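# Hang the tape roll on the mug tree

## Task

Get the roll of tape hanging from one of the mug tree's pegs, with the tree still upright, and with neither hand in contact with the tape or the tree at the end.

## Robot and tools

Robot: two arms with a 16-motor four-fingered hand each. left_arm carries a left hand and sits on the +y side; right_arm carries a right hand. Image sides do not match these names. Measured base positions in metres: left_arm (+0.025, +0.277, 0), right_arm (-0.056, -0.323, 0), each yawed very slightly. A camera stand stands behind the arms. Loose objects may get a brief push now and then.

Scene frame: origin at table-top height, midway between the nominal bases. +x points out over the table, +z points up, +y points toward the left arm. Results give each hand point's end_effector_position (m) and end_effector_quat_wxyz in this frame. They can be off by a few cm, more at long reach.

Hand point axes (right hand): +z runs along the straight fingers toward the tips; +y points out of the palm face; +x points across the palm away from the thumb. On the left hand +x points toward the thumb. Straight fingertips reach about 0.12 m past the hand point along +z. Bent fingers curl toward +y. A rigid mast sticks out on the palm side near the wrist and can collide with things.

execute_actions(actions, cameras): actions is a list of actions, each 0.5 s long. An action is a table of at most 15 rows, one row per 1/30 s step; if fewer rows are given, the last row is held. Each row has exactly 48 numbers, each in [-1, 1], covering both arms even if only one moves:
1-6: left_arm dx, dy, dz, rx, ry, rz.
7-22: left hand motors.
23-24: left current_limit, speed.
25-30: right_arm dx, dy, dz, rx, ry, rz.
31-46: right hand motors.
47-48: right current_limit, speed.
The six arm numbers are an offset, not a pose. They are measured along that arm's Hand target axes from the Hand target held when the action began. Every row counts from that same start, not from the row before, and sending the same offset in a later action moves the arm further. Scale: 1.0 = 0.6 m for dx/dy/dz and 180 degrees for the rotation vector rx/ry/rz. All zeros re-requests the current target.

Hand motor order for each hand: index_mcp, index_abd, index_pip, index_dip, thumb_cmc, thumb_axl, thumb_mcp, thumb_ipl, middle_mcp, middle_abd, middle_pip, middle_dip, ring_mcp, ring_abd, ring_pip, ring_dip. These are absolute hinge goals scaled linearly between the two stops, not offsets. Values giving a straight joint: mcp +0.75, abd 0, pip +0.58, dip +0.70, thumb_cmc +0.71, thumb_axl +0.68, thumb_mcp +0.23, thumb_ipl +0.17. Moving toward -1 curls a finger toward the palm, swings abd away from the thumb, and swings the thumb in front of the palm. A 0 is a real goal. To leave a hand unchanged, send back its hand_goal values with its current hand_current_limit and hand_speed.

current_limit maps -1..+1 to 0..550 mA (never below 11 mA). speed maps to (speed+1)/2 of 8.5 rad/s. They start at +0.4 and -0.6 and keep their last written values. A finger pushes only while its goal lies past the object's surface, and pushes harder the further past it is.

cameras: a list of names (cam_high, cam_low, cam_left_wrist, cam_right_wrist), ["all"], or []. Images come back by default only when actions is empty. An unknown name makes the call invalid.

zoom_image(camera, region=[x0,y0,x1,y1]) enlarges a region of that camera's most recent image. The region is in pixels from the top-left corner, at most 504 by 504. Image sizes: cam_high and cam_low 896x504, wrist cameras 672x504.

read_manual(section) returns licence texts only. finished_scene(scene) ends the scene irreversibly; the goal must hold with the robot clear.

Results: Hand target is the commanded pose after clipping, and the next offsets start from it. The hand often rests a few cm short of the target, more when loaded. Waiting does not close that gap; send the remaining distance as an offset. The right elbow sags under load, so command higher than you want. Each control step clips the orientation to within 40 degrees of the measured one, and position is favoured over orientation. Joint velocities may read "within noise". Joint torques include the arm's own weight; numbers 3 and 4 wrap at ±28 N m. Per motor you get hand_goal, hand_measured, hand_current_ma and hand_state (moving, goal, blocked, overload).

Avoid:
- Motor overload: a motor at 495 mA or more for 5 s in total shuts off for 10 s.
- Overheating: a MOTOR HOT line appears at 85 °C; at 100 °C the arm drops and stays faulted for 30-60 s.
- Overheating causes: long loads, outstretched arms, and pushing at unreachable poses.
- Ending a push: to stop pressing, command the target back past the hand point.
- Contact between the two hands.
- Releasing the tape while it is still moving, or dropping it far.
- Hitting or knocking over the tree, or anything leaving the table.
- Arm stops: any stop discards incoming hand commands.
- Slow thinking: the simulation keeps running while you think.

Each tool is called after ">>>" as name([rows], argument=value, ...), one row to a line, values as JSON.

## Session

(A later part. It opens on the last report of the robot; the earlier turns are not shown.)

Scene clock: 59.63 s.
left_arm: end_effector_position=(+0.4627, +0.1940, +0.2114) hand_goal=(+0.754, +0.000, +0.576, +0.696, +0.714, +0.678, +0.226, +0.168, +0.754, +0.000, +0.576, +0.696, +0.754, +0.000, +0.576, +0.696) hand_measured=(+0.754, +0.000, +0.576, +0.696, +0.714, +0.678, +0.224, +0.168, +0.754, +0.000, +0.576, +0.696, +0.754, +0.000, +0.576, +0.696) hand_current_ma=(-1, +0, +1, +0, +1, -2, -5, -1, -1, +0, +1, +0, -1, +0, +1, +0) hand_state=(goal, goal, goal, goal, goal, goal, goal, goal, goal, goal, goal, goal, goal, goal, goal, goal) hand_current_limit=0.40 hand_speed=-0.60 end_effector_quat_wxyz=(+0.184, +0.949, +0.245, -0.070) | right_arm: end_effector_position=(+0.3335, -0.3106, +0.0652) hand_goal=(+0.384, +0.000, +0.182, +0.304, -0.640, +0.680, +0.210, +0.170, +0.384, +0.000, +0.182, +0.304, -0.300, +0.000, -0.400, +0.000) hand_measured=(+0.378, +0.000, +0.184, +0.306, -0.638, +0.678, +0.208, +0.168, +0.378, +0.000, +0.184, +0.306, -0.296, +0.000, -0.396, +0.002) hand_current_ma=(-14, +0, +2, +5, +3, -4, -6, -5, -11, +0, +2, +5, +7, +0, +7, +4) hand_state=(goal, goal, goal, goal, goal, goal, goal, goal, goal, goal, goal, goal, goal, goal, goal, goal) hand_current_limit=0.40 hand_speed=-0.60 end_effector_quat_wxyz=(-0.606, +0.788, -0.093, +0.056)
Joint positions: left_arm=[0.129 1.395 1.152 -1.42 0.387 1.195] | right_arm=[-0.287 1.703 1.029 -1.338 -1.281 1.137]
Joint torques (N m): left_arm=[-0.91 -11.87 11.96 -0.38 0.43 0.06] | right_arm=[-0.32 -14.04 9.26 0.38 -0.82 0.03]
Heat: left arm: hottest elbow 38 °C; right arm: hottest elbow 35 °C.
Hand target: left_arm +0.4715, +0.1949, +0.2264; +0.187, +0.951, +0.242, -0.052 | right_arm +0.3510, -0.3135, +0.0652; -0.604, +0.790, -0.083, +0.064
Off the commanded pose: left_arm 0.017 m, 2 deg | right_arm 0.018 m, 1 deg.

>>> execute_actions([
  [[0,0,0,0,0,0,0.754,0,0.576,0.696,0.714,0.678,0.226,0.168,0.754,0,0.576,0.696,0.754,0,0.576,0.696,0.4,-0.6,0.0025,0.0302,0.0081,0,0,0,0.384,0,0.182,0.304,-0.64,0.68,0.21,0.17,0.384,0,0.182,0.304,-0.3,0,-0.4,0,0.4,-0.6]],
], cameras=["cam_high","cam_low","cam_right_wrist"])

>>> zoom_image(camera="cam_high", region=[460, 90, 560, 190])

>>> zoom_image(camera="cam_low", region=[370, 170, 490, 290])

Scene clock: 61.37 s.
left_arm: end_effector_position=(+0.4627, +0.1940, +0.2114) hand_goal=(+0.754, +0.000, +0.576, +0.696, +0.714, +0.678, +0.226, +0.168, +0.754, +0.000, +0.576, +0.696, +0.754, +0.000, +0.576, +0.696) hand_measured=(+0.754, +0.000, +0.576, +0.696, +0.714, +0.678, +0.224, +0.168, +0.754, +0.000, +0.576, +0.696, +0.754, +0.000, +0.576, +0.696) hand_current_ma=(-1, +0, +1, +0, +1, -2, -5, -1, -1, +0, +1, +0, -1, +0, +1, +0) hand_state=(goal, goal, goal, goal, goal, goal, goal, goal, goal, goal, goal, goal, goal, goal, goal, goal) hand_current_limit=0.40 hand_speed=-0.60 end_effector_quat_wxyz=(+0.184, +0.949, +0.245, -0.070) | right_arm: end_effector_position=(+0.3391, -0.3111, +0.0561) hand_goal=(+0.384, +0.000, +0.182, +0.304, -0.640, +0.680, +0.210, +0.170, +0.384, +0.000, +0.182, +0.304, -0.300, +0.000, -0.400, +0.000) hand_measured=(+0.378, +0.002, +0.182, +0.306, -0.638, +0.678, +0.208, +0.168, +0.388, +0.012, +0.172, +0.294, -0.296, +0.000, -0.396, +0.002) hand_current_ma=(-16, +2, +0, +2, +3, -4, -6, -5, +9, +24, -23, -26, +7, +0, +7, +4) hand_state=(goal, goal, goal, goal, goal, goal, goal, goal, goal, goal, goal, goal, goal, goal, goal, goal) hand_current_limit=0.40 hand_speed=-0.60 end_effector_quat_wxyz=(-0.609, +0.785, -0.093, +0.062)
Joint positions: left_arm=[0.129 1.395 1.152 -1.42 0.387 1.195] | right_arm=[-0.287 1.727 1.029 -1.304 -1.292 1.142]
Joint torques (N m): left_arm=[-0.79 -12.28 11.97 -0.32 0.41 0.07] | right_arm=[-0.67 -12.63 8.21 0.65 -0.44 -0.08]
Heat: left arm: hottest elbow 38 °C; right arm: hottest elbow 35 °C.
Hand target: left_arm +0.4715, +0.1949, +0.2264; +0.187, +0.951, +0.242, -0.052 | right_arm +0.3525, -0.3139, +0.0464; -0.604, +0.790, -0.083, +0.064
Off the commanded pose: left_arm 0.017 m, 2 deg | right_arm 0.017 m, 1 deg.
Images, in order (width x height): cam_high 896x504, cam_low 896x504, cam_right_wrist 672x504.

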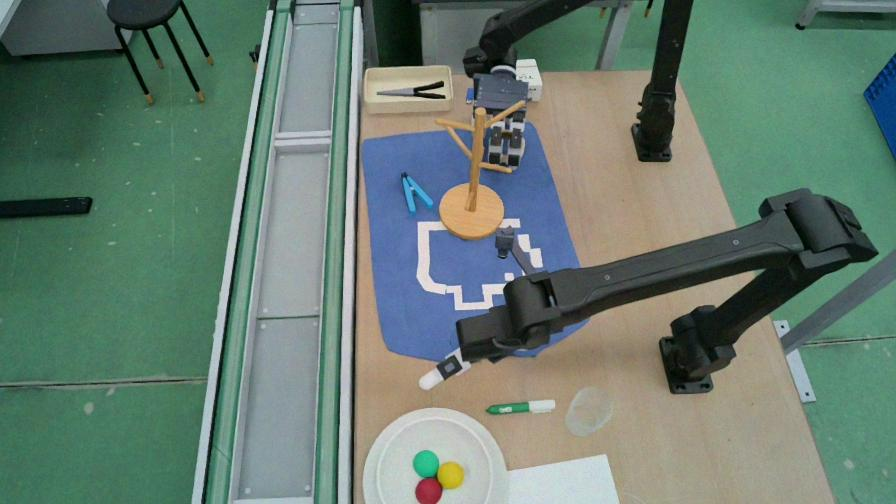

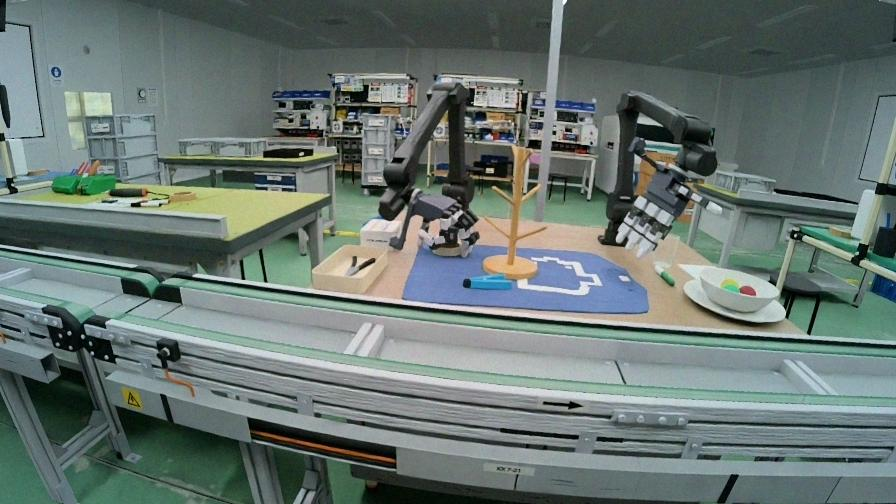

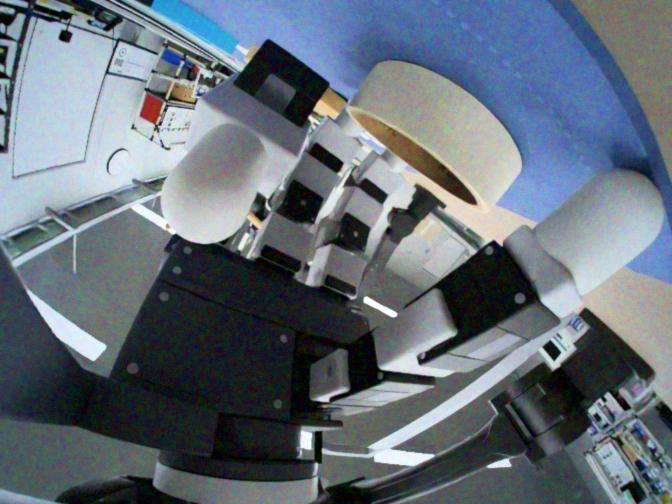

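Scaled by 5.040 from the camera's 896x504 image, which has a finer 1280x720 frame.

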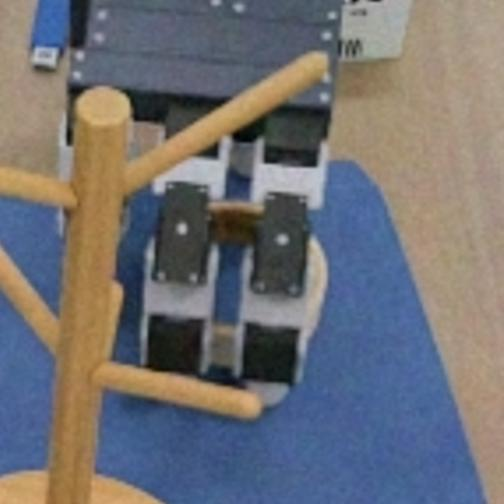

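Scaled by 4.200 from the camera's 896x504 image, which has a finer 1280x720 frame.

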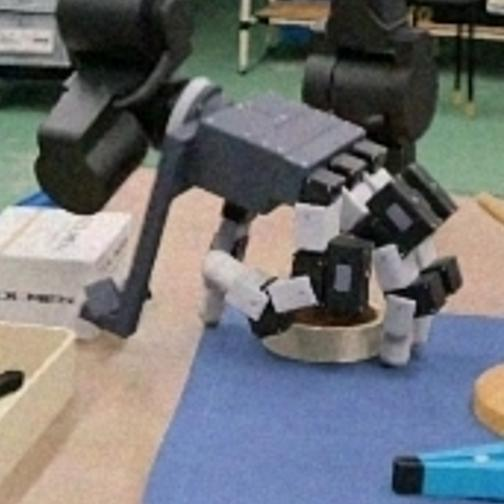

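>>> execute_actions([
  [[0,0,0,0,0,0,0.754,0,0.576,0.696,0.714,0.678,0.226,0.168,0.754,0,0.576,0.696,0.754,0,0.576,0.696,0.4,-0.6,-0.0065,-0.0215,-0.0072,0,0,0,0.384,0,0.182,0.304,-0.64,0.68,0.21,0.17,0.384,0,0.182,0.304,-0.3,0,-0.4,0,0.4,-0.6]],
], cameras=["cam_high","cam_low","cam_right_wrist"])

>>> zoom_image(camera="cam_high", region=[460, 90, 560, 190])

>>> zoom_image(camera="cam_low", region=[400, 200, 500, 280])

Scene clock: 64.47 s.
left_arm: end_effector_position=(+0.4627, +0.1940, +0.2114) hand_goal=(+0.754, +0.000, +0.576, +0.696, +0.714, +0.678, +0.226, +0.168, +0.754, +0.000, +0.576, +0.696, +0.754, +0.000, +0.576, +0.696) hand_measured=(+0.754, +0.000, +0.576, +0.696, +0.714, +0.678, +0.224, +0.168, +0.754, +0.000, +0.576, +0.696, +0.754, +0.000, +0.576, +0.696) hand_current_ma=(-1, +0, +1, +0, +1, -2, -5, -1, -1, +0, +1, +0, -1, +0, +1, +0) hand_state=(goal, goal, goal, goal, goal, goal, goal, goal, goal, goal, goal, goal, goal, goal, goal, goal) hand_current_limit=0.40 hand_speed=-0.60 end_effector_quat_wxyz=(+0.184, +0.949, +0.245, -0.070) | right_arm: end_effector_position=(+0.3375, -0.3105, +0.0567) hand_goal=(+0.384, +0.000, +0.182, +0.304, -0.640, +0.680, +0.210, +0.170, +0.384, +0.000, +0.182, +0.304, -0.300, +0.000, -0.400, +0.000) hand_measured=(+0.378, +0.002, +0.182, +0.306, -0.638, +0.678, +0.208, +0.168, +0.388, +0.006, +0.172, +0.294, -0.296, +0.000, -0.396, +0.002) hand_current_ma=(-16, +2, +0, +2, +3, -4, -6, -5, +9, +12, -23, -26, +7, +0, +7, +4) hand_state=(goal, goal, goal, goal, goal, goal, goal, goal, goal, goal, goal, goal, goal, goal, goal, goal) hand_current_limit=0.40 hand_speed=-0.60 end_effector_quat_wxyz=(-0.610, +0.785, -0.096, +0.058)
Joint positions: left_arm=[0.129 1.395 1.152 -1.42 0.387 1.195] | right_arm=[-0.287 1.727 1.029 -1.312 -1.292 1.142]
Joint torques (N m): left_arm=[-0.91 -11.87 11.97 -0.42 0.4 0.06] | right_arm=[-0.79 -15.56 8.39 -0.49 -0.44 -0.1]
Heat: left arm: hottest elbow 39 °C; right arm: hottest elbow 36 °C.
Hand target: left_arm +0.4715, +0.1949, +0.2264; +0.187, +0.951, +0.242, -0.052 | right_arm +0.3485, -0.3139, +0.0600; -0.604, +0.790, -0.083, +0.064
Off the commanded pose: left_arm 0.017 m, 2 deg | right_arm 0.012 m, 2 deg.
Images, in order (width x height): cam_high 896x504, cam_low 896x504, cam_right_wrist 672x504.

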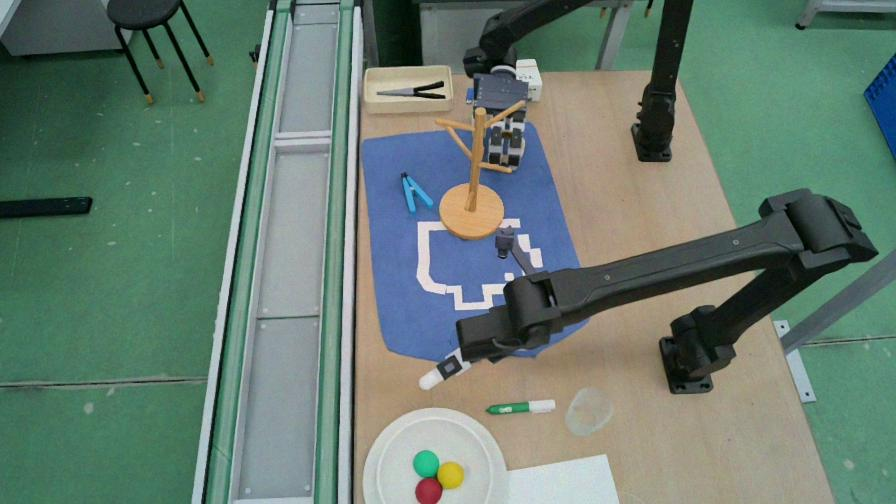

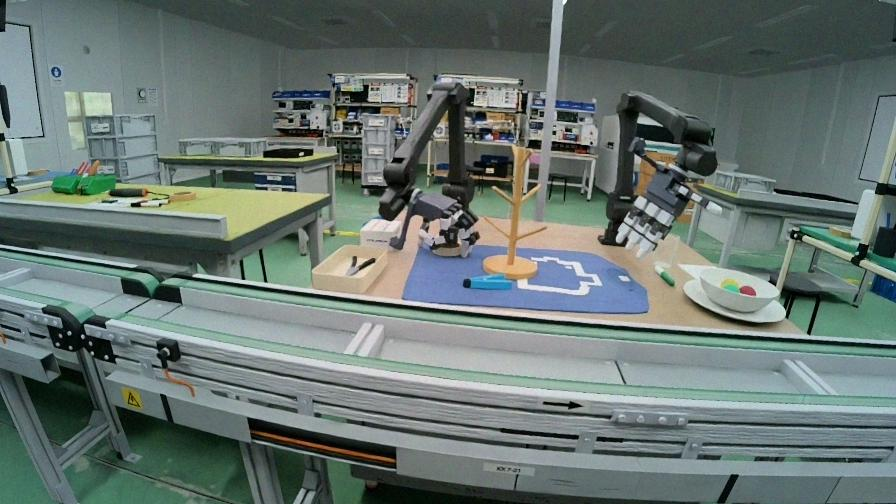

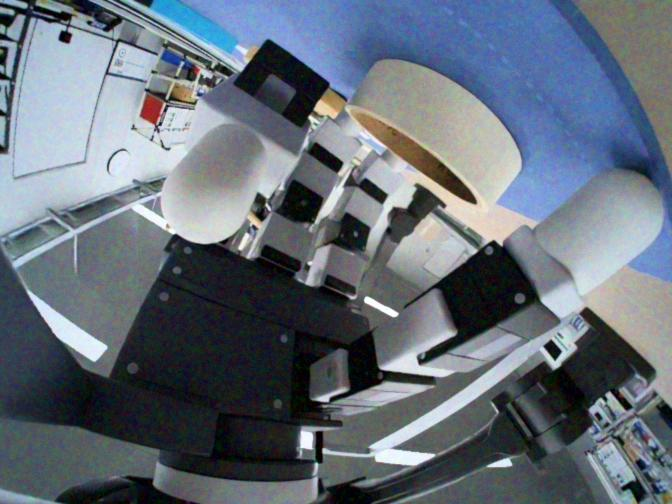

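Scaled by 5.040 from the camera's 896x504 image, which has a finer 1280x720 frame.

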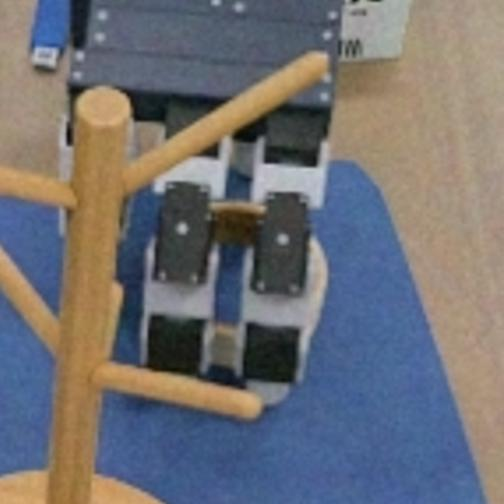

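Scaled by 5.040 from the camera's 896x504 image, which has a finer 1280x720 frame.

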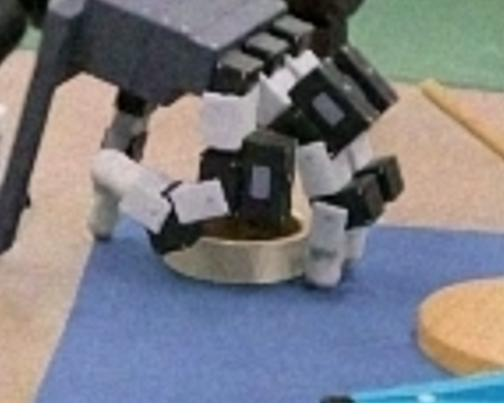

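>>> execute_actions([
  [[0,0,0,0,0,0,0.754,0,0.576,0.696,0.714,0.678,0.226,0.168,0.754,0,0.576,0.696,0.754,0,0.576,0.696,0.4,-0.6,-0.0065,-0.0158,-0.0057,0,0,0,0.384,0,0.182,0.304,-0.64,0.68,0.21,0.17,0.384,0,0.182,0.304,-0.3,0,-0.4,0,0.4,-0.6]],
])

Scene clock: 69.17 s.
left_arm: end_effector_position=(+0.4627, +0.1940, +0.2114) hand_goal=(+0.754, +0.000, +0.576, +0.696, +0.714, +0.678, +0.226, +0.168, +0.754, +0.000, +0.576, +0.696, +0.754, +0.000, +0.576, +0.696) hand_measured=(+0.754, +0.000, +0.576, +0.696, +0.714, +0.678, +0.224, +0.168, +0.754, +0.000, +0.576, +0.696, +0.754, +0.000, +0.576, +0.696) hand_current_ma=(-1, +0, +1, +0, +1, -2, -5, -1, -1, +0, +1, +0, -1, +0, +1, +0) hand_state=(goal, goal, goal, goal, goal, goal, goal, goal, goal, goal, goal, goal, goal, goal, goal, goal) hand_current_limit=0.40 hand_speed=-0.60 end_effector_quat_wxyz=(+0.184, +0.949, +0.245, -0.070) | right_arm: end_effector_position=(+0.3345, -0.3100, +0.0583) hand_goal=(+0.384, +0.000, +0.182, +0.304, -0.640, +0.680, +0.210, +0.170, +0.384, +0.000, +0.182, +0.304, -0.300, +0.000, -0.400, +0.000) hand_measured=(+0.378, +0.002, +0.182, +0.306, -0.638, +0.678, +0.208, +0.168, +0.384, -0.010, +0.176, +0.298, -0.296, +0.000, -0.396, +0.002) hand_current_ma=(-16, +2, +0, +2, +2, -4, -6, -5, +0, -22, -11, -11, +7, +0, +7, +4) hand_state=(goal, goal, goal, goal, goal, goal, goal, goal, goal, goal, goal, goal, goal, goal, goal, goal) hand_current_limit=0.40 hand_speed=-0.60 end_effector_quat_wxyz=(-0.610, +0.785, -0.096, +0.053)
Joint positions: left_arm=[0.129 1.395 1.152 -1.42 0.387 1.195] | right_arm=[-0.287 1.725 1.03 -1.335 -1.287 1.129]
Joint velocities: left_arm=[-0.024 -0.015 -0.012 0.012 -0.154 -0.051] | right_arm=[within noise]
Joint torques (N m): left_arm=[-0.85 -11.93 11.95 -0.42 0.41 0.07] | right_arm=[-0.91 -17.96 8.23 -0.76 -0.51 -0.06]
Heat: left arm: hottest elbow 39 °C; right arm: hottest elbow 36 °C.
Hand target: left_arm +0.4715, +0.1949, +0.2264; +0.187, +0.951, +0.242, -0.052 | right_arm +0.3444, -0.3139, +0.0700; -0.604, +0.790, -0.083, +0.064
Off the commanded pose: left_arm 0.017 m, 2 deg | right_arm 0.016 m, 2 deg.

>>> execute_actions([
  [[0,0,0,0,0,0,0.754,0,0.576,0.696,0.714,0.678,0.226,0.168,0.754,0,0.576,0.696,0.754,0,0.576,0.696,0.4,-0.6,0.0033,-0.0098,-0.002,0,0,0,0.384,0,0.182,0.304,-0.64,0.68,0.21,0.17,0.384,0,0.182,0.304,-0.3,0,-0.4,0,0.4,-0.6]],
], cameras=["cam_high","cam_low","cam_right_wrist"])

>>> zoom_image(camera="cam_high", region=[460, 90, 560, 190])

>>> zoom_image(camera="cam_low", region=[400, 200, 500, 280])

Scene clock: 70.70 s.
left_arm: end_effector_position=(+0.4627, +0.1940, +0.2114) hand_goal=(+0.754, +0.000, +0.576, +0.696, +0.714, +0.678, +0.226, +0.168, +0.754, +0.000, +0.576, +0.696, +0.754, +0.000, +0.576, +0.696) hand_measured=(+0.754, +0.000, +0.576, +0.696, +0.714, +0.678, +0.224, +0.168, +0.754, +0.000, +0.576, +0.696, +0.754, +0.000, +0.576, +0.696) hand_current_ma=(-1, +0, +1, +0, +1, -2, -5, -1, -1, +0, +1, +0, -1, +0, +1, +0) hand_state=(goal, goal, goal, goal, goal, goal, goal, goal, goal, goal, goal, goal, goal, goal, goal, goal) hand_current_limit=0.40 hand_speed=-0.60 end_effector_quat_wxyz=(+0.184, +0.949, +0.245, -0.070) | right_arm: end_effector_position=(+0.3313, -0.3094, +0.0596) hand_goal=(+0.384, +0.000, +0.182, +0.304, -0.640, +0.680, +0.210, +0.170, +0.384, +0.000, +0.182, +0.304, -0.300, +0.000, -0.400, +0.000) hand_measured=(+0.378, +0.002, +0.182, +0.306, -0.638, +0.678, +0.208, +0.168, +0.380, -0.004, +0.178, +0.302, -0.296, +0.000, -0.396, +0.002) hand_current_ma=(-16, +2, +0, +2, +2, -4, -6, -5, -8, -6, -7, -4, +7, +0, +7, +4) hand_state=(goal, goal, goal, goal, goal, goal, goal, goal, goal, goal, goal, goal, goal, goal, goal, goal) hand_current_limit=0.40 hand_speed=-0.60 end_effector_quat_wxyz=(-0.610, +0.785, -0.100, +0.047)
Joint positions: left_arm=[0.129 1.395 1.152 -1.42 0.387 1.195] | right_arm=[-0.287 1.724 1.03 -1.351 -1.283 1.129]
Joint torques (N m): left_arm=[-1.08 -11.93 11.92 -0.39 0.41 0.08] | right_arm=[-0.67 -17.44 8.96 -0.64 -0.69 -0.06]
Heat: left arm: hottest elbow 39 °C; right arm: hottest elbow 36 °C.
Hand target: left_arm +0.4715, +0.1949, +0.2264; +0.187, +0.951, +0.242, -0.052 | right_arm +0.3465, -0.3139, +0.0760; -0.604, +0.790, -0.083, +0.064
Off the commanded pose: left_arm 0.017 m, 2 deg | right_arm 0.023 m, 3 deg.
Images, in order (width x height): cam_high 896x504, cam_low 896x504, cam_right_wrist 672x504.

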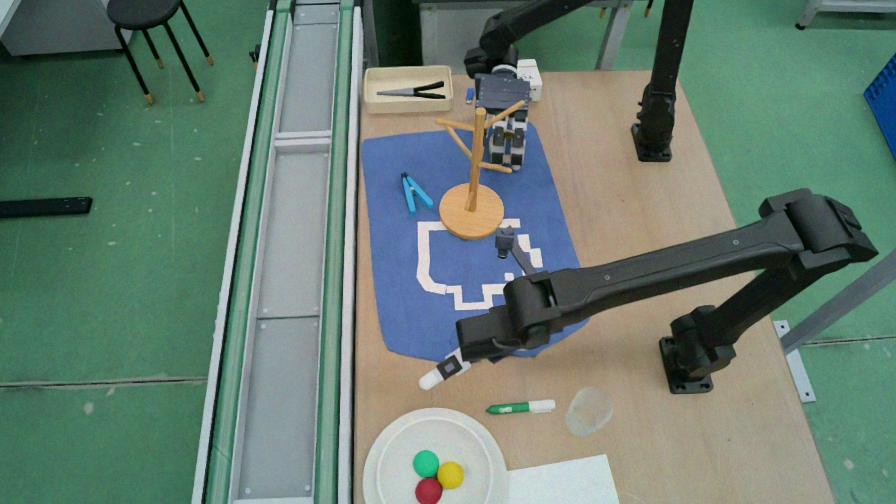

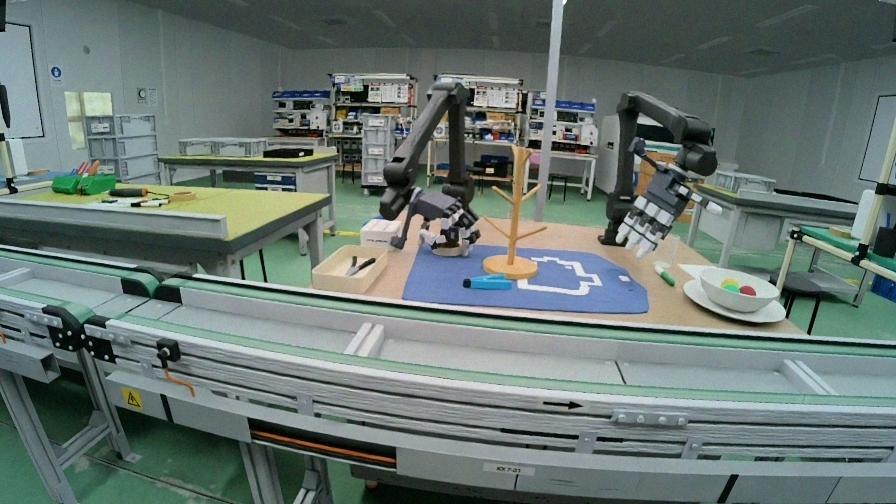

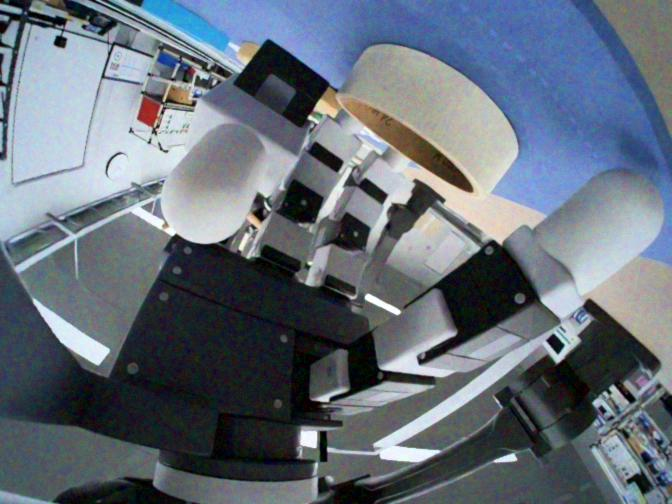

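Scaled by 5.040 from the camera's 896x504 image, which has a finer 1280x720 frame.

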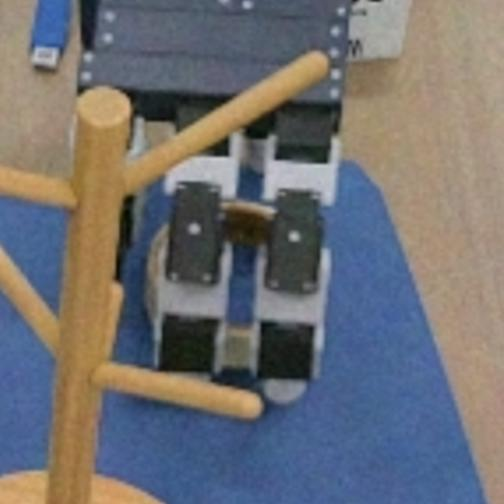

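Scaled by 5.040 from the camera's 896x504 image, which has a finer 1280x720 frame.

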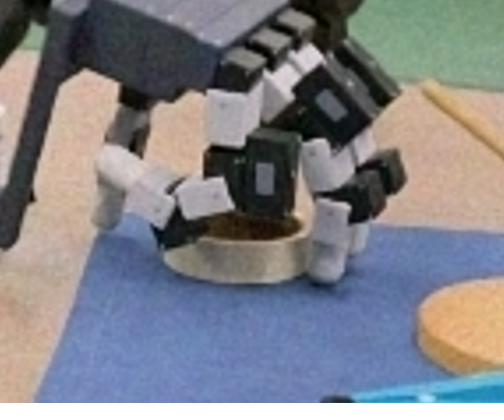

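>>> execute_actions([
  [[0,0,0,0,0,0,0.754,0,0.576,0.696,0.714,0.678,0.226,0.168,0.754,0,0.576,0.696,0.754,0,0.576,0.696,0.4,-0.6,0.005,-0.0105,-0.0022,0,0,0,0.384,0,0.182,0.304,-0.64,0.68,0.21,0.17,0.384,0,0.182,0.304,-0.3,0,-0.4,0,0.4,-0.6]],
])

Scene clock: 72.77 s.
left_arm: end_effector_position=(+0.4627, +0.1940, +0.2114) hand_goal=(+0.754, +0.000, +0.576, +0.696, +0.714, +0.678, +0.226, +0.168, +0.754, +0.000, +0.576, +0.696, +0.754, +0.000, +0.576, +0.696) hand_measured=(+0.754, +0.000, +0.576, +0.696, +0.714, +0.678, +0.224, +0.168, +0.754, +0.000, +0.576, +0.696, +0.754, +0.000, +0.576, +0.696) hand_current_ma=(-1, +0, +1, +0, +1, -2, -5, -1, -1, +0, +1, +0, -1, +0, +1, +0) hand_state=(goal, goal, goal, goal, goal, goal, goal, goal, goal, goal, goal, goal, goal, goal, goal, goal) hand_current_limit=0.40 hand_speed=-0.60 end_effector_quat_wxyz=(+0.184, +0.949, +0.245, -0.070) | right_arm: end_effector_position=(+0.3341, -0.3104, +0.0659) hand_goal=(+0.384, +0.000, +0.182, +0.304, -0.640, +0.680, +0.210, +0.170, +0.384, +0.000, +0.182, +0.304, -0.300, +0.000, -0.400, +0.000) hand_measured=(+0.378, +0.002, +0.182, +0.306, -0.638, +0.678, +0.208, +0.168, +0.380, -0.004, +0.178, +0.302, -0.296, +0.000, -0.396, +0.002) hand_current_ma=(-16, +2, +0, +2, +2, -4, -6, -5, -8, -5, -7, -4, +7, +0, +7, +4) hand_state=(goal, goal, goal, goal, goal, goal, goal, goal, goal, goal, goal, goal, goal, goal, goal, goal) hand_current_limit=0.40 hand_speed=-0.60 end_effector_quat_wxyz=(-0.609, +0.785, -0.099, +0.048)
Joint positions: left_arm=[0.129 1.395 1.152 -1.42 0.387 1.195] | right_arm=[-0.287 1.717 1.043 -1.367 -1.283 1.129]
Joint torques (N m): left_arm=[-0.73 -11.87 11.99 -0.42 0.42 0.06] | right_arm=[-1.03 -17.85 9.24 -0.57 -0.69 0.06]
Heat: left arm: hottest elbow 39 °C; right arm: hottest elbow 36 °C.
Hand target: left_arm +0.4715, +0.1949, +0.2264; +0.187, +0.951, +0.242, -0.052 | right_arm +0.3494, -0.3141, +0.0824; -0.604, +0.790, -0.083, +0.064
Off the commanded pose: left_arm 0.017 m, 2 deg | right_arm 0.023 m, 3 deg.

>>> execute_actions([
  [[0,0,0,0,0,0,0.754,0,0.576,0.696,0.714,0.678,0.226,0.168,0.754,0,0.576,0.696,0.754,0,0.576,0.696,0.4,-0.6,-0.0114,0.0135,0.0011,0,0,0,0.35,0,0.15,0.27,-0.64,0.68,0.13,0.17,0.35,0,0.15,0.27,-0.3,0,-0.4,0,0.4,-0.85]],
  [[0,0,0,0,0,0,0.754,0,0.576,0.696,0.714,0.678,0.226,0.168,0.754,0,0.576,0.696,0.754,0,0.576,0.696,0.4,-0.6,0,0,0,0,0,0,0.3,0,0.12,0.24,-0.64,0.68,0.08,0.17,0.3,0,0.12,0.24,-0.3,0,-0.4,0,0.4,-0.85]],
], cameras=["cam_high","cam_low","cam_right_wrist"])

>>> zoom_image(camera="cam_high", region=[460, 90, 560, 190])

>>> zoom_image(camera="cam_low", region=[400, 200, 500, 280])

Scene clock: 75.90 s.
left_arm: end_effector_position=(+0.4627, +0.1940, +0.2114) hand_goal=(+0.754, +0.000, +0.576, +0.696, +0.714, +0.678, +0.226, +0.168, +0.754, +0.000, +0.576, +0.696, +0.754, +0.000, +0.576, +0.696) hand_measured=(+0.754, +0.000, +0.576, +0.696, +0.714, +0.678, +0.224, +0.168, +0.754, +0.000, +0.576, +0.696, +0.754, +0.000, +0.576, +0.696) hand_current_ma=(-1, +0, +1, +0, +1, -2, -5, -1, -1, +0, +1, +0, -1, +0, +1, +0) hand_state=(goal, goal, goal, goal, goal, goal, goal, goal, goal, goal, goal, goal, goal, goal, goal, goal) hand_current_limit=0.40 hand_speed=-0.60 end_effector_quat_wxyz=(+0.184, +0.949, +0.245, -0.070) | right_arm: end_effector_position=(+0.3340, -0.3107, +0.0656) hand_goal=(+0.300, +0.000, +0.120, +0.240, -0.640, +0.680, +0.080, +0.170, +0.300, +0.000, +0.120, +0.240, -0.300, +0.000, -0.400, +0.000) hand_measured=(+0.296, +0.002, +0.122, +0.244, -0.638, +0.678, +0.082, +0.168, +0.298, -0.004, +0.124, +0.244, -0.296, +0.000, -0.396, +0.002) hand_current_ma=(-8, +2, +3, +5, +2, -4, +4, -5, -3, -5, +6, +6, +7, +0, +7, +4) hand_state=(goal, goal, goal, goal, goal, goal, goal, goal, goal, goal, goal, goal, goal, goal, goal, goal) hand_current_limit=0.40 hand_speed=-0.85 end_effector_quat_wxyz=(-0.609, +0.786, -0.098, +0.048)
Joint positions: left_arm=[0.129 1.395 1.152 -1.42 0.387 1.195] | right_arm=[-0.287 1.717 1.043 -1.367 -1.281 1.128]
Joint torques (N m): left_arm=[-0.73 -11.99 12.01 -0.42 0.4 0.08] | right_arm=[-1.14 -17.49 7.5 -0.13 -0.66 -0.1]
Heat: left arm: hottest elbow 39 °C; right arm: hottest elbow 36 °C.
Hand target: left_arm +0.4715, +0.1949, +0.2264; +0.187, +0.951, +0.242, -0.052 | right_arm +0.3424, -0.3142, +0.0744; -0.604, +0.790, -0.083, +0.064
Off the commanded pose: left_arm 0.017 m, 2 deg | right_arm 0.013 m, 3 deg.
Images, in order (width x height): cam_high 896x504, cam_low 896x504, cam_right_wrist 672x504.

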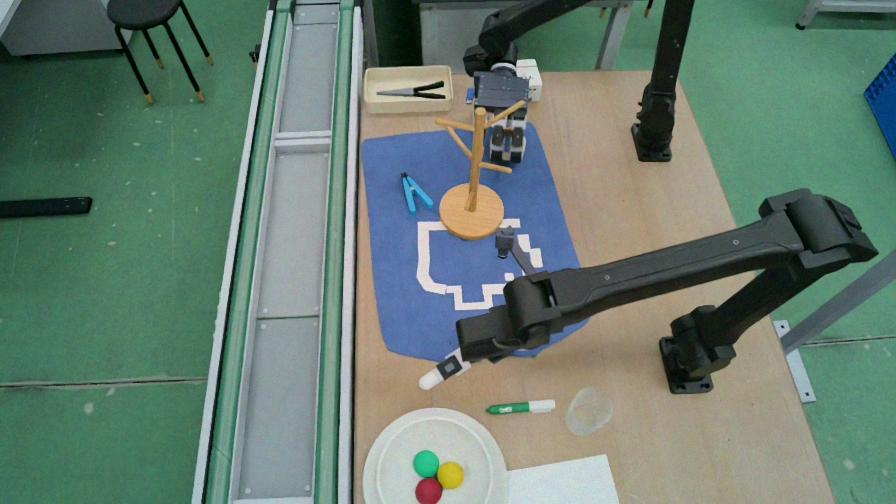

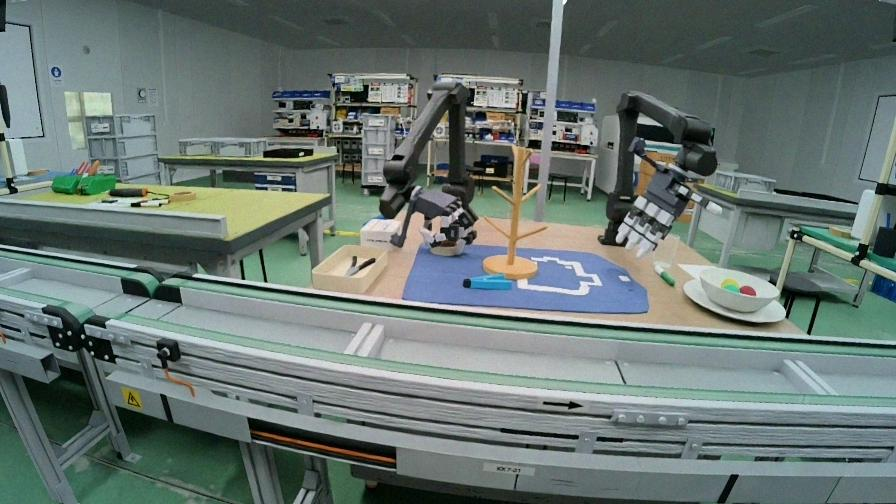

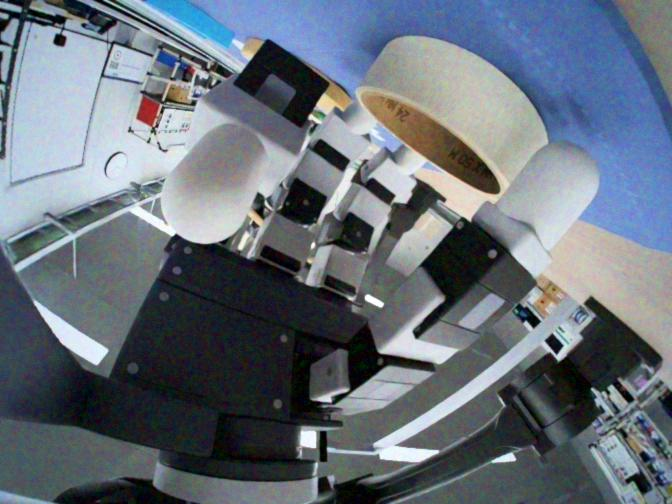

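Scaled by 5.040 from the camera's 896x504 image, which has a finer 1280x720 frame.

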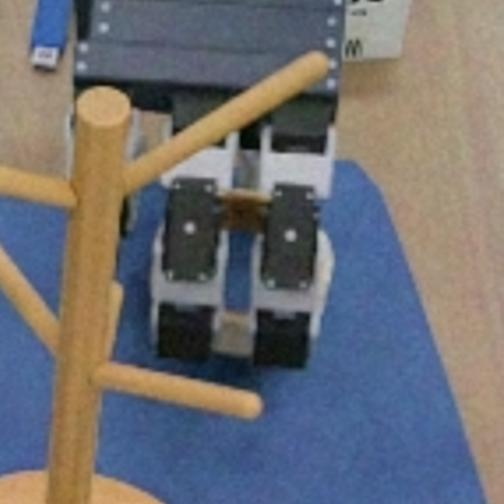

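Scaled by 5.040 from the camera's 896x504 image, which has a finer 1280x720 frame.

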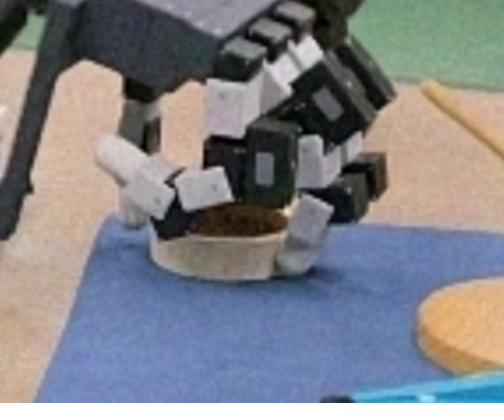

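>>> execute_actions([
  [[0,0,0,0,0,0,0.754,0,0.576,0.696,0.714,0.678,0.226,0.168,0.754,0,0.576,0.696,0.754,0,0.576,0.696,0.4,-0.6,0,0,0,0,0,0,0.26,0,0.06,0.18,-0.64,0.68,0.01,0.17,0.26,0,0.06,0.18,-0.3,0,-0.4,0,0.4,-0.85]],
  [[0,0,0,0,0,0,0.754,0,0.576,0.696,0.714,0.678,0.226,0.168,0.754,0,0.576,0.696,0.754,0,0.576,0.696,0.4,-0.6,0,0,0,0,0,0,0.2,0,0.02,0.14,-0.64,0.68,-0.06,0.13,0.2,0,0.02,0.14,-0.3,0,-0.4,0,0.4,-0.85]],
], cameras=["cam_high","cam_low","cam_right_wrist"])

>>> zoom_image(camera="cam_high", region=[460, 90, 560, 190])

>>> zoom_image(camera="cam_low", region=[400, 200, 500, 280])

Scene clock: 78.37 s.
left_arm: end_effector_position=(+0.4627, +0.1940, +0.2114) hand_goal=(+0.754, +0.000, +0.576, +0.696, +0.714, +0.678, +0.226, +0.168, +0.754, +0.000, +0.576, +0.696, +0.754, +0.000, +0.576, +0.696) hand_measured=(+0.754, +0.000, +0.576, +0.696, +0.714, +0.678, +0.224, +0.168, +0.754, +0.000, +0.576, +0.696, +0.754, +0.000, +0.576, +0.696) hand_current_ma=(-1, +0, +1, +0, +1, -2, -5, -1, -1, +0, +1, +0, -1, +0, +1, +0) hand_state=(goal, goal, goal, goal, goal, goal, goal, goal, goal, goal, goal, goal, goal, goal, goal, goal) hand_current_limit=0.40 hand_speed=-0.60 end_effector_quat_wxyz=(+0.184, +0.949, +0.245, -0.070) | right_arm: end_effector_position=(+0.3340, -0.3107, +0.0655) hand_goal=(+0.200, +0.000, +0.020, +0.140, -0.640, +0.680, -0.060, +0.130, +0.200, +0.000, +0.020, +0.140, -0.300, +0.000, -0.400, +0.000) hand_measured=(+0.278, +0.002, +0.084, +0.182, -0.638, +0.678, +0.066, +0.182, +0.276, -0.004, +0.090, +0.178, -0.296, +0.000, -0.396, +0.002) hand_current_ma=(+300, +2, +223, +133, +4, -2, +385, +252, +297, -5, +248, +121, +7, +0, +7, +4) hand_state=(blocked, goal, blocked, blocked, goal, goal, blocked, blocked, blocked, goal, blocked, blocked, goal, goal, goal, goal) hand_current_limit=0.40 hand_speed=-0.85 end_effector_quat_wxyz=(-0.608, +0.786, -0.098, +0.048)
Joint positions: left_arm=[0.129 1.395 1.152 -1.42 0.387 1.195] | right_arm=[-0.287 1.717 1.043 -1.367 -1.281 1.127]
Joint torques (N m): left_arm=[-0.97 -11.93 12.01 -0.29 0.42 0.08] | right_arm=[-0.97 -18.32 7.42 -0.27 -0.71 -0.1]
Heat: left arm: hottest elbow 39 °C; right arm: hottest elbow 36 °C.
Hand target: left_arm +0.4715, +0.1949, +0.2264; +0.187, +0.951, +0.242, -0.052 | right_arm +0.3425, -0.3142, +0.0744; -0.604, +0.790, -0.083, +0.064
Off the commanded pose: left_arm 0.017 m, 2 deg | right_arm 0.013 m, 3 deg.
Images, in order (width x height): cam_high 896x504, cam_low 896x504, cam_right_wrist 672x504.

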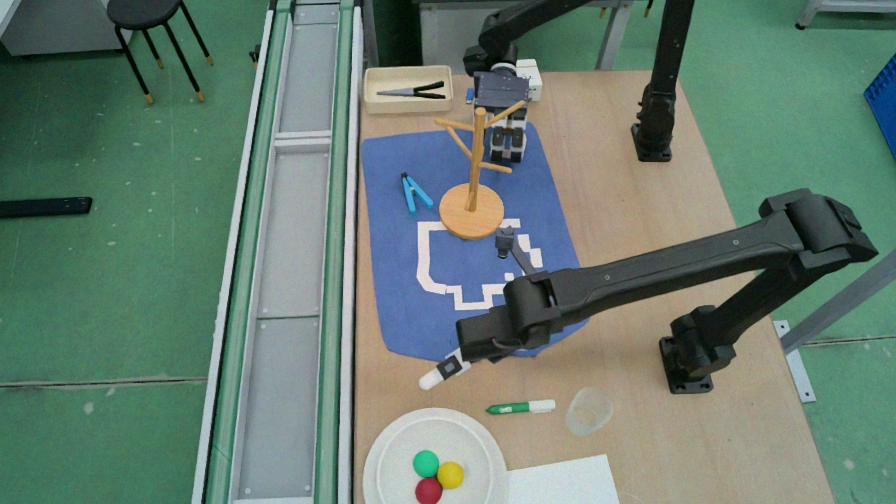

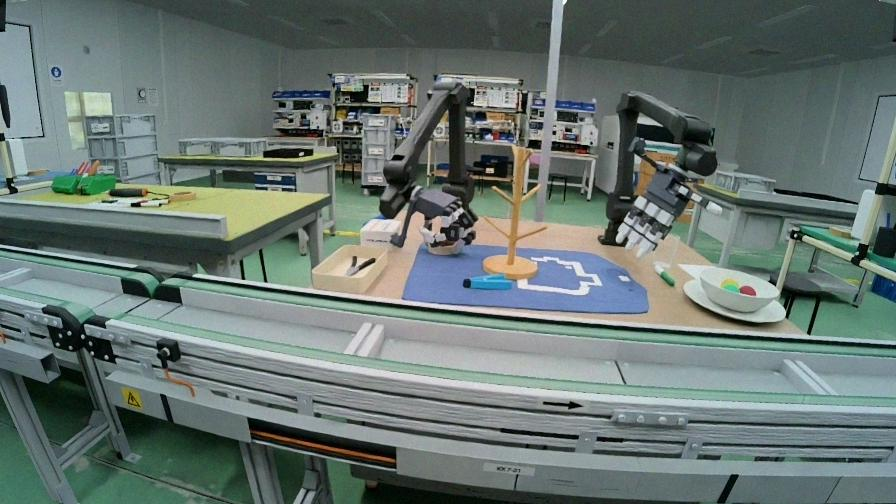

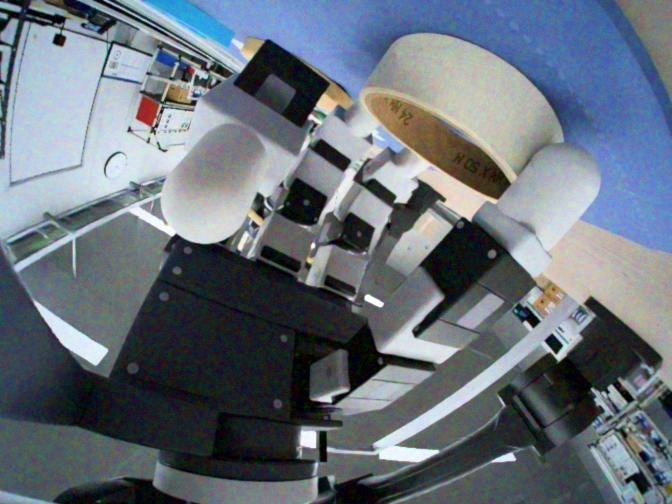

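Scaled by 5.040 from the camera's 896x504 image, which has a finer 1280x720 frame.

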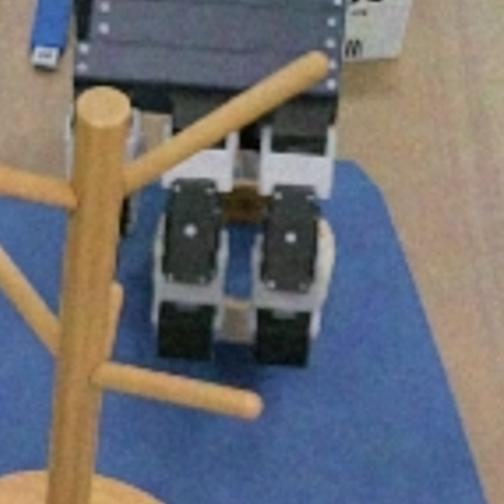

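Scaled by 5.040 from the camera's 896x504 image, which has a finer 1280x720 frame.

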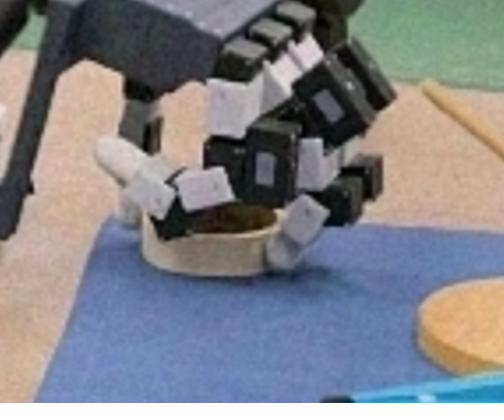

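>>> execute_actions([
  [[0,0,0,0,0,0,0.754,0,0.576,0.696,0.714,0.678,0.226,0.168,0.754,0,0.576,0.696,0.754,0,0.576,0.696,0.4,-0.6,-0.0153,-0.0662,-0.0425,0,0,0,0.2,0,0.02,0.14,-0.64,0.68,-0.06,0.13,0.2,0,0.02,0.14,-0.3,0,-0.4,0,0.4,-0.85]],
  [[0,0,0,0,0,0,0.754,0,0.576,0.696,0.714,0.678,0.226,0.168,0.754,0,0.576,0.696,0.754,0,0.576,0.696,0.4,-0.6,-0.0452,-0.0815,-0.0497,0,0,0,0.2,0,0.02,0.14,-0.64,0.68,-0.06,0.13,0.2,0,0.02,0.14,-0.3,0,-0.4,0,0.4,-0.85]],
], cameras=["cam_high","cam_low","cam_right_wrist"])

Scene clock: 84.47 s.
left_arm: end_effector_position=(+0.4627, +0.1940, +0.2114) hand_goal=(+0.754, +0.000, +0.576, +0.696, +0.714, +0.678, +0.226, +0.168, +0.754, +0.000, +0.576, +0.696, +0.754, +0.000, +0.576, +0.696) hand_measured=(+0.754, +0.000, +0.576, +0.696, +0.714, +0.678, +0.224, +0.168, +0.754, +0.000, +0.576, +0.696, +0.754, +0.000, +0.576, +0.696) hand_current_ma=(-1, +0, +1, +0, +1, -2, -5, -1, -1, +0, +1, +0, -1, +0, +1, +0) hand_state=(goal, goal, goal, goal, goal, goal, goal, goal, goal, goal, goal, goal, goal, goal, goal, goal) hand_current_limit=0.40 hand_speed=-0.60 end_effector_quat_wxyz=(+0.184, +0.949, +0.245, -0.070) | right_arm: end_effector_position=(+0.2892, -0.3276, +0.1621) hand_goal=(+0.200, +0.000, +0.020, +0.140, -0.640, +0.680, -0.060, +0.130, +0.200, +0.000, +0.020, +0.140, -0.300, +0.000, -0.400, +0.000) hand_measured=(+0.278, +0.002, +0.084, +0.182, -0.636, +0.678, +0.066, +0.182, +0.276, -0.004, +0.090, +0.178, -0.296, +0.000, -0.396, +0.002) hand_current_ma=(+300, +2, +223, +133, +8, -2, +385, +252, +297, -5, +248, +119, +7, +0, +7, +4) hand_state=(blocked, goal, blocked, blocked, goal, goal, blocked, blocked, blocked, goal, blocked, blocked, goal, goal, goal, goal) hand_current_limit=0.40 hand_speed=-0.85 end_effector_quat_wxyz=(-0.595, +0.795, -0.103, +0.062)
Joint positions: left_arm=[0.129 1.395 1.152 -1.42 0.387 1.195] | right_arm=[-0.364 1.489 1.062 -1.693 -1.231 1.022]
Joint torques (N m): left_arm=[-0.5 -11.93 12 -0.38 0.41 0.05] | right_arm=[-1.79 -12.57 10.47 -0.62 -0.68 -0.05]
Heat: left arm: hottest elbow 40 °C; right arm: hottest elbow 36 °C.
Hand target: left_arm +0.4715, +0.1949, +0.2264; +0.187, +0.951, +0.242, -0.052 | right_arm +0.3007, -0.3361, +0.1745; -0.604, +0.790, -0.083, +0.064
Off the commanded pose: left_arm 0.017 m, 2 deg | right_arm 0.019 m, 3 deg.
joint sent to its limit (right arm) — joint 4 (wrist pitch), lower limit. The joint targets are off in orientation, not in position.
Images, in order (width x height): cam_high 896x504, cam_low 896x504, cam_right_wrist 672x504.

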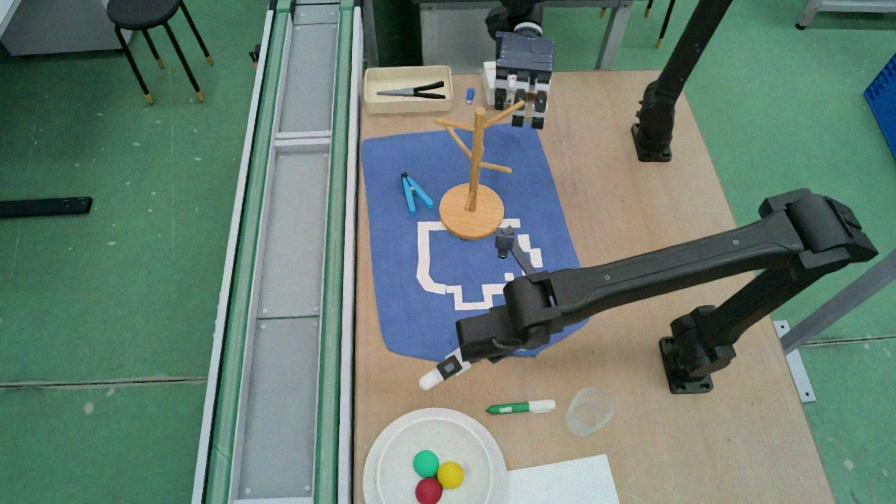

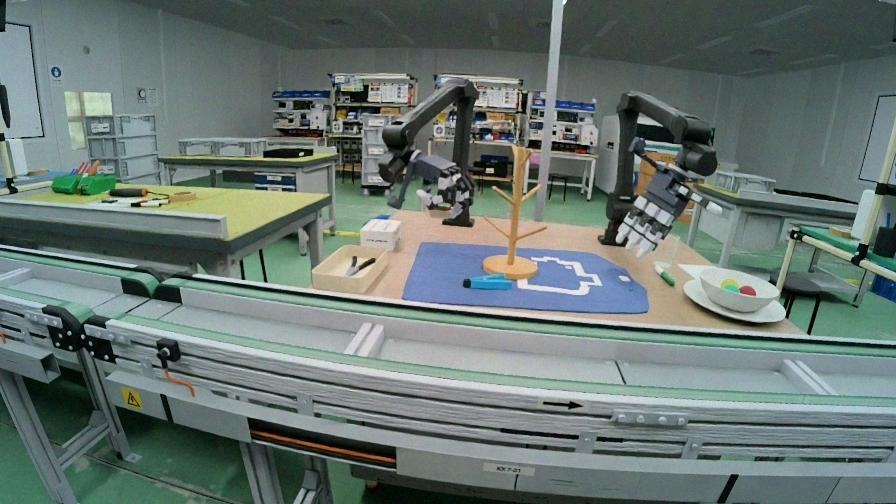

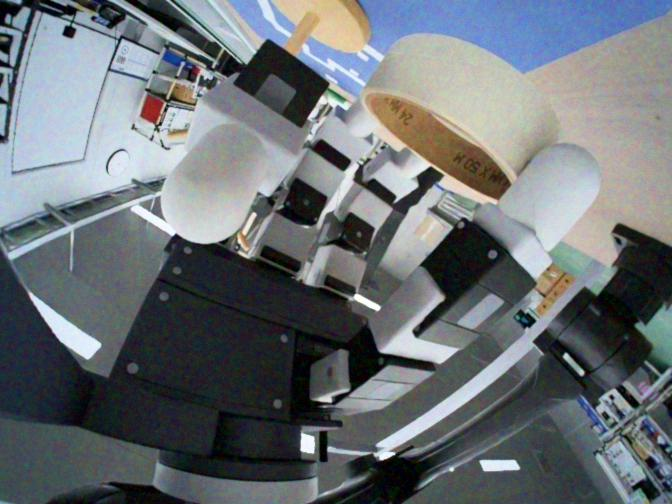

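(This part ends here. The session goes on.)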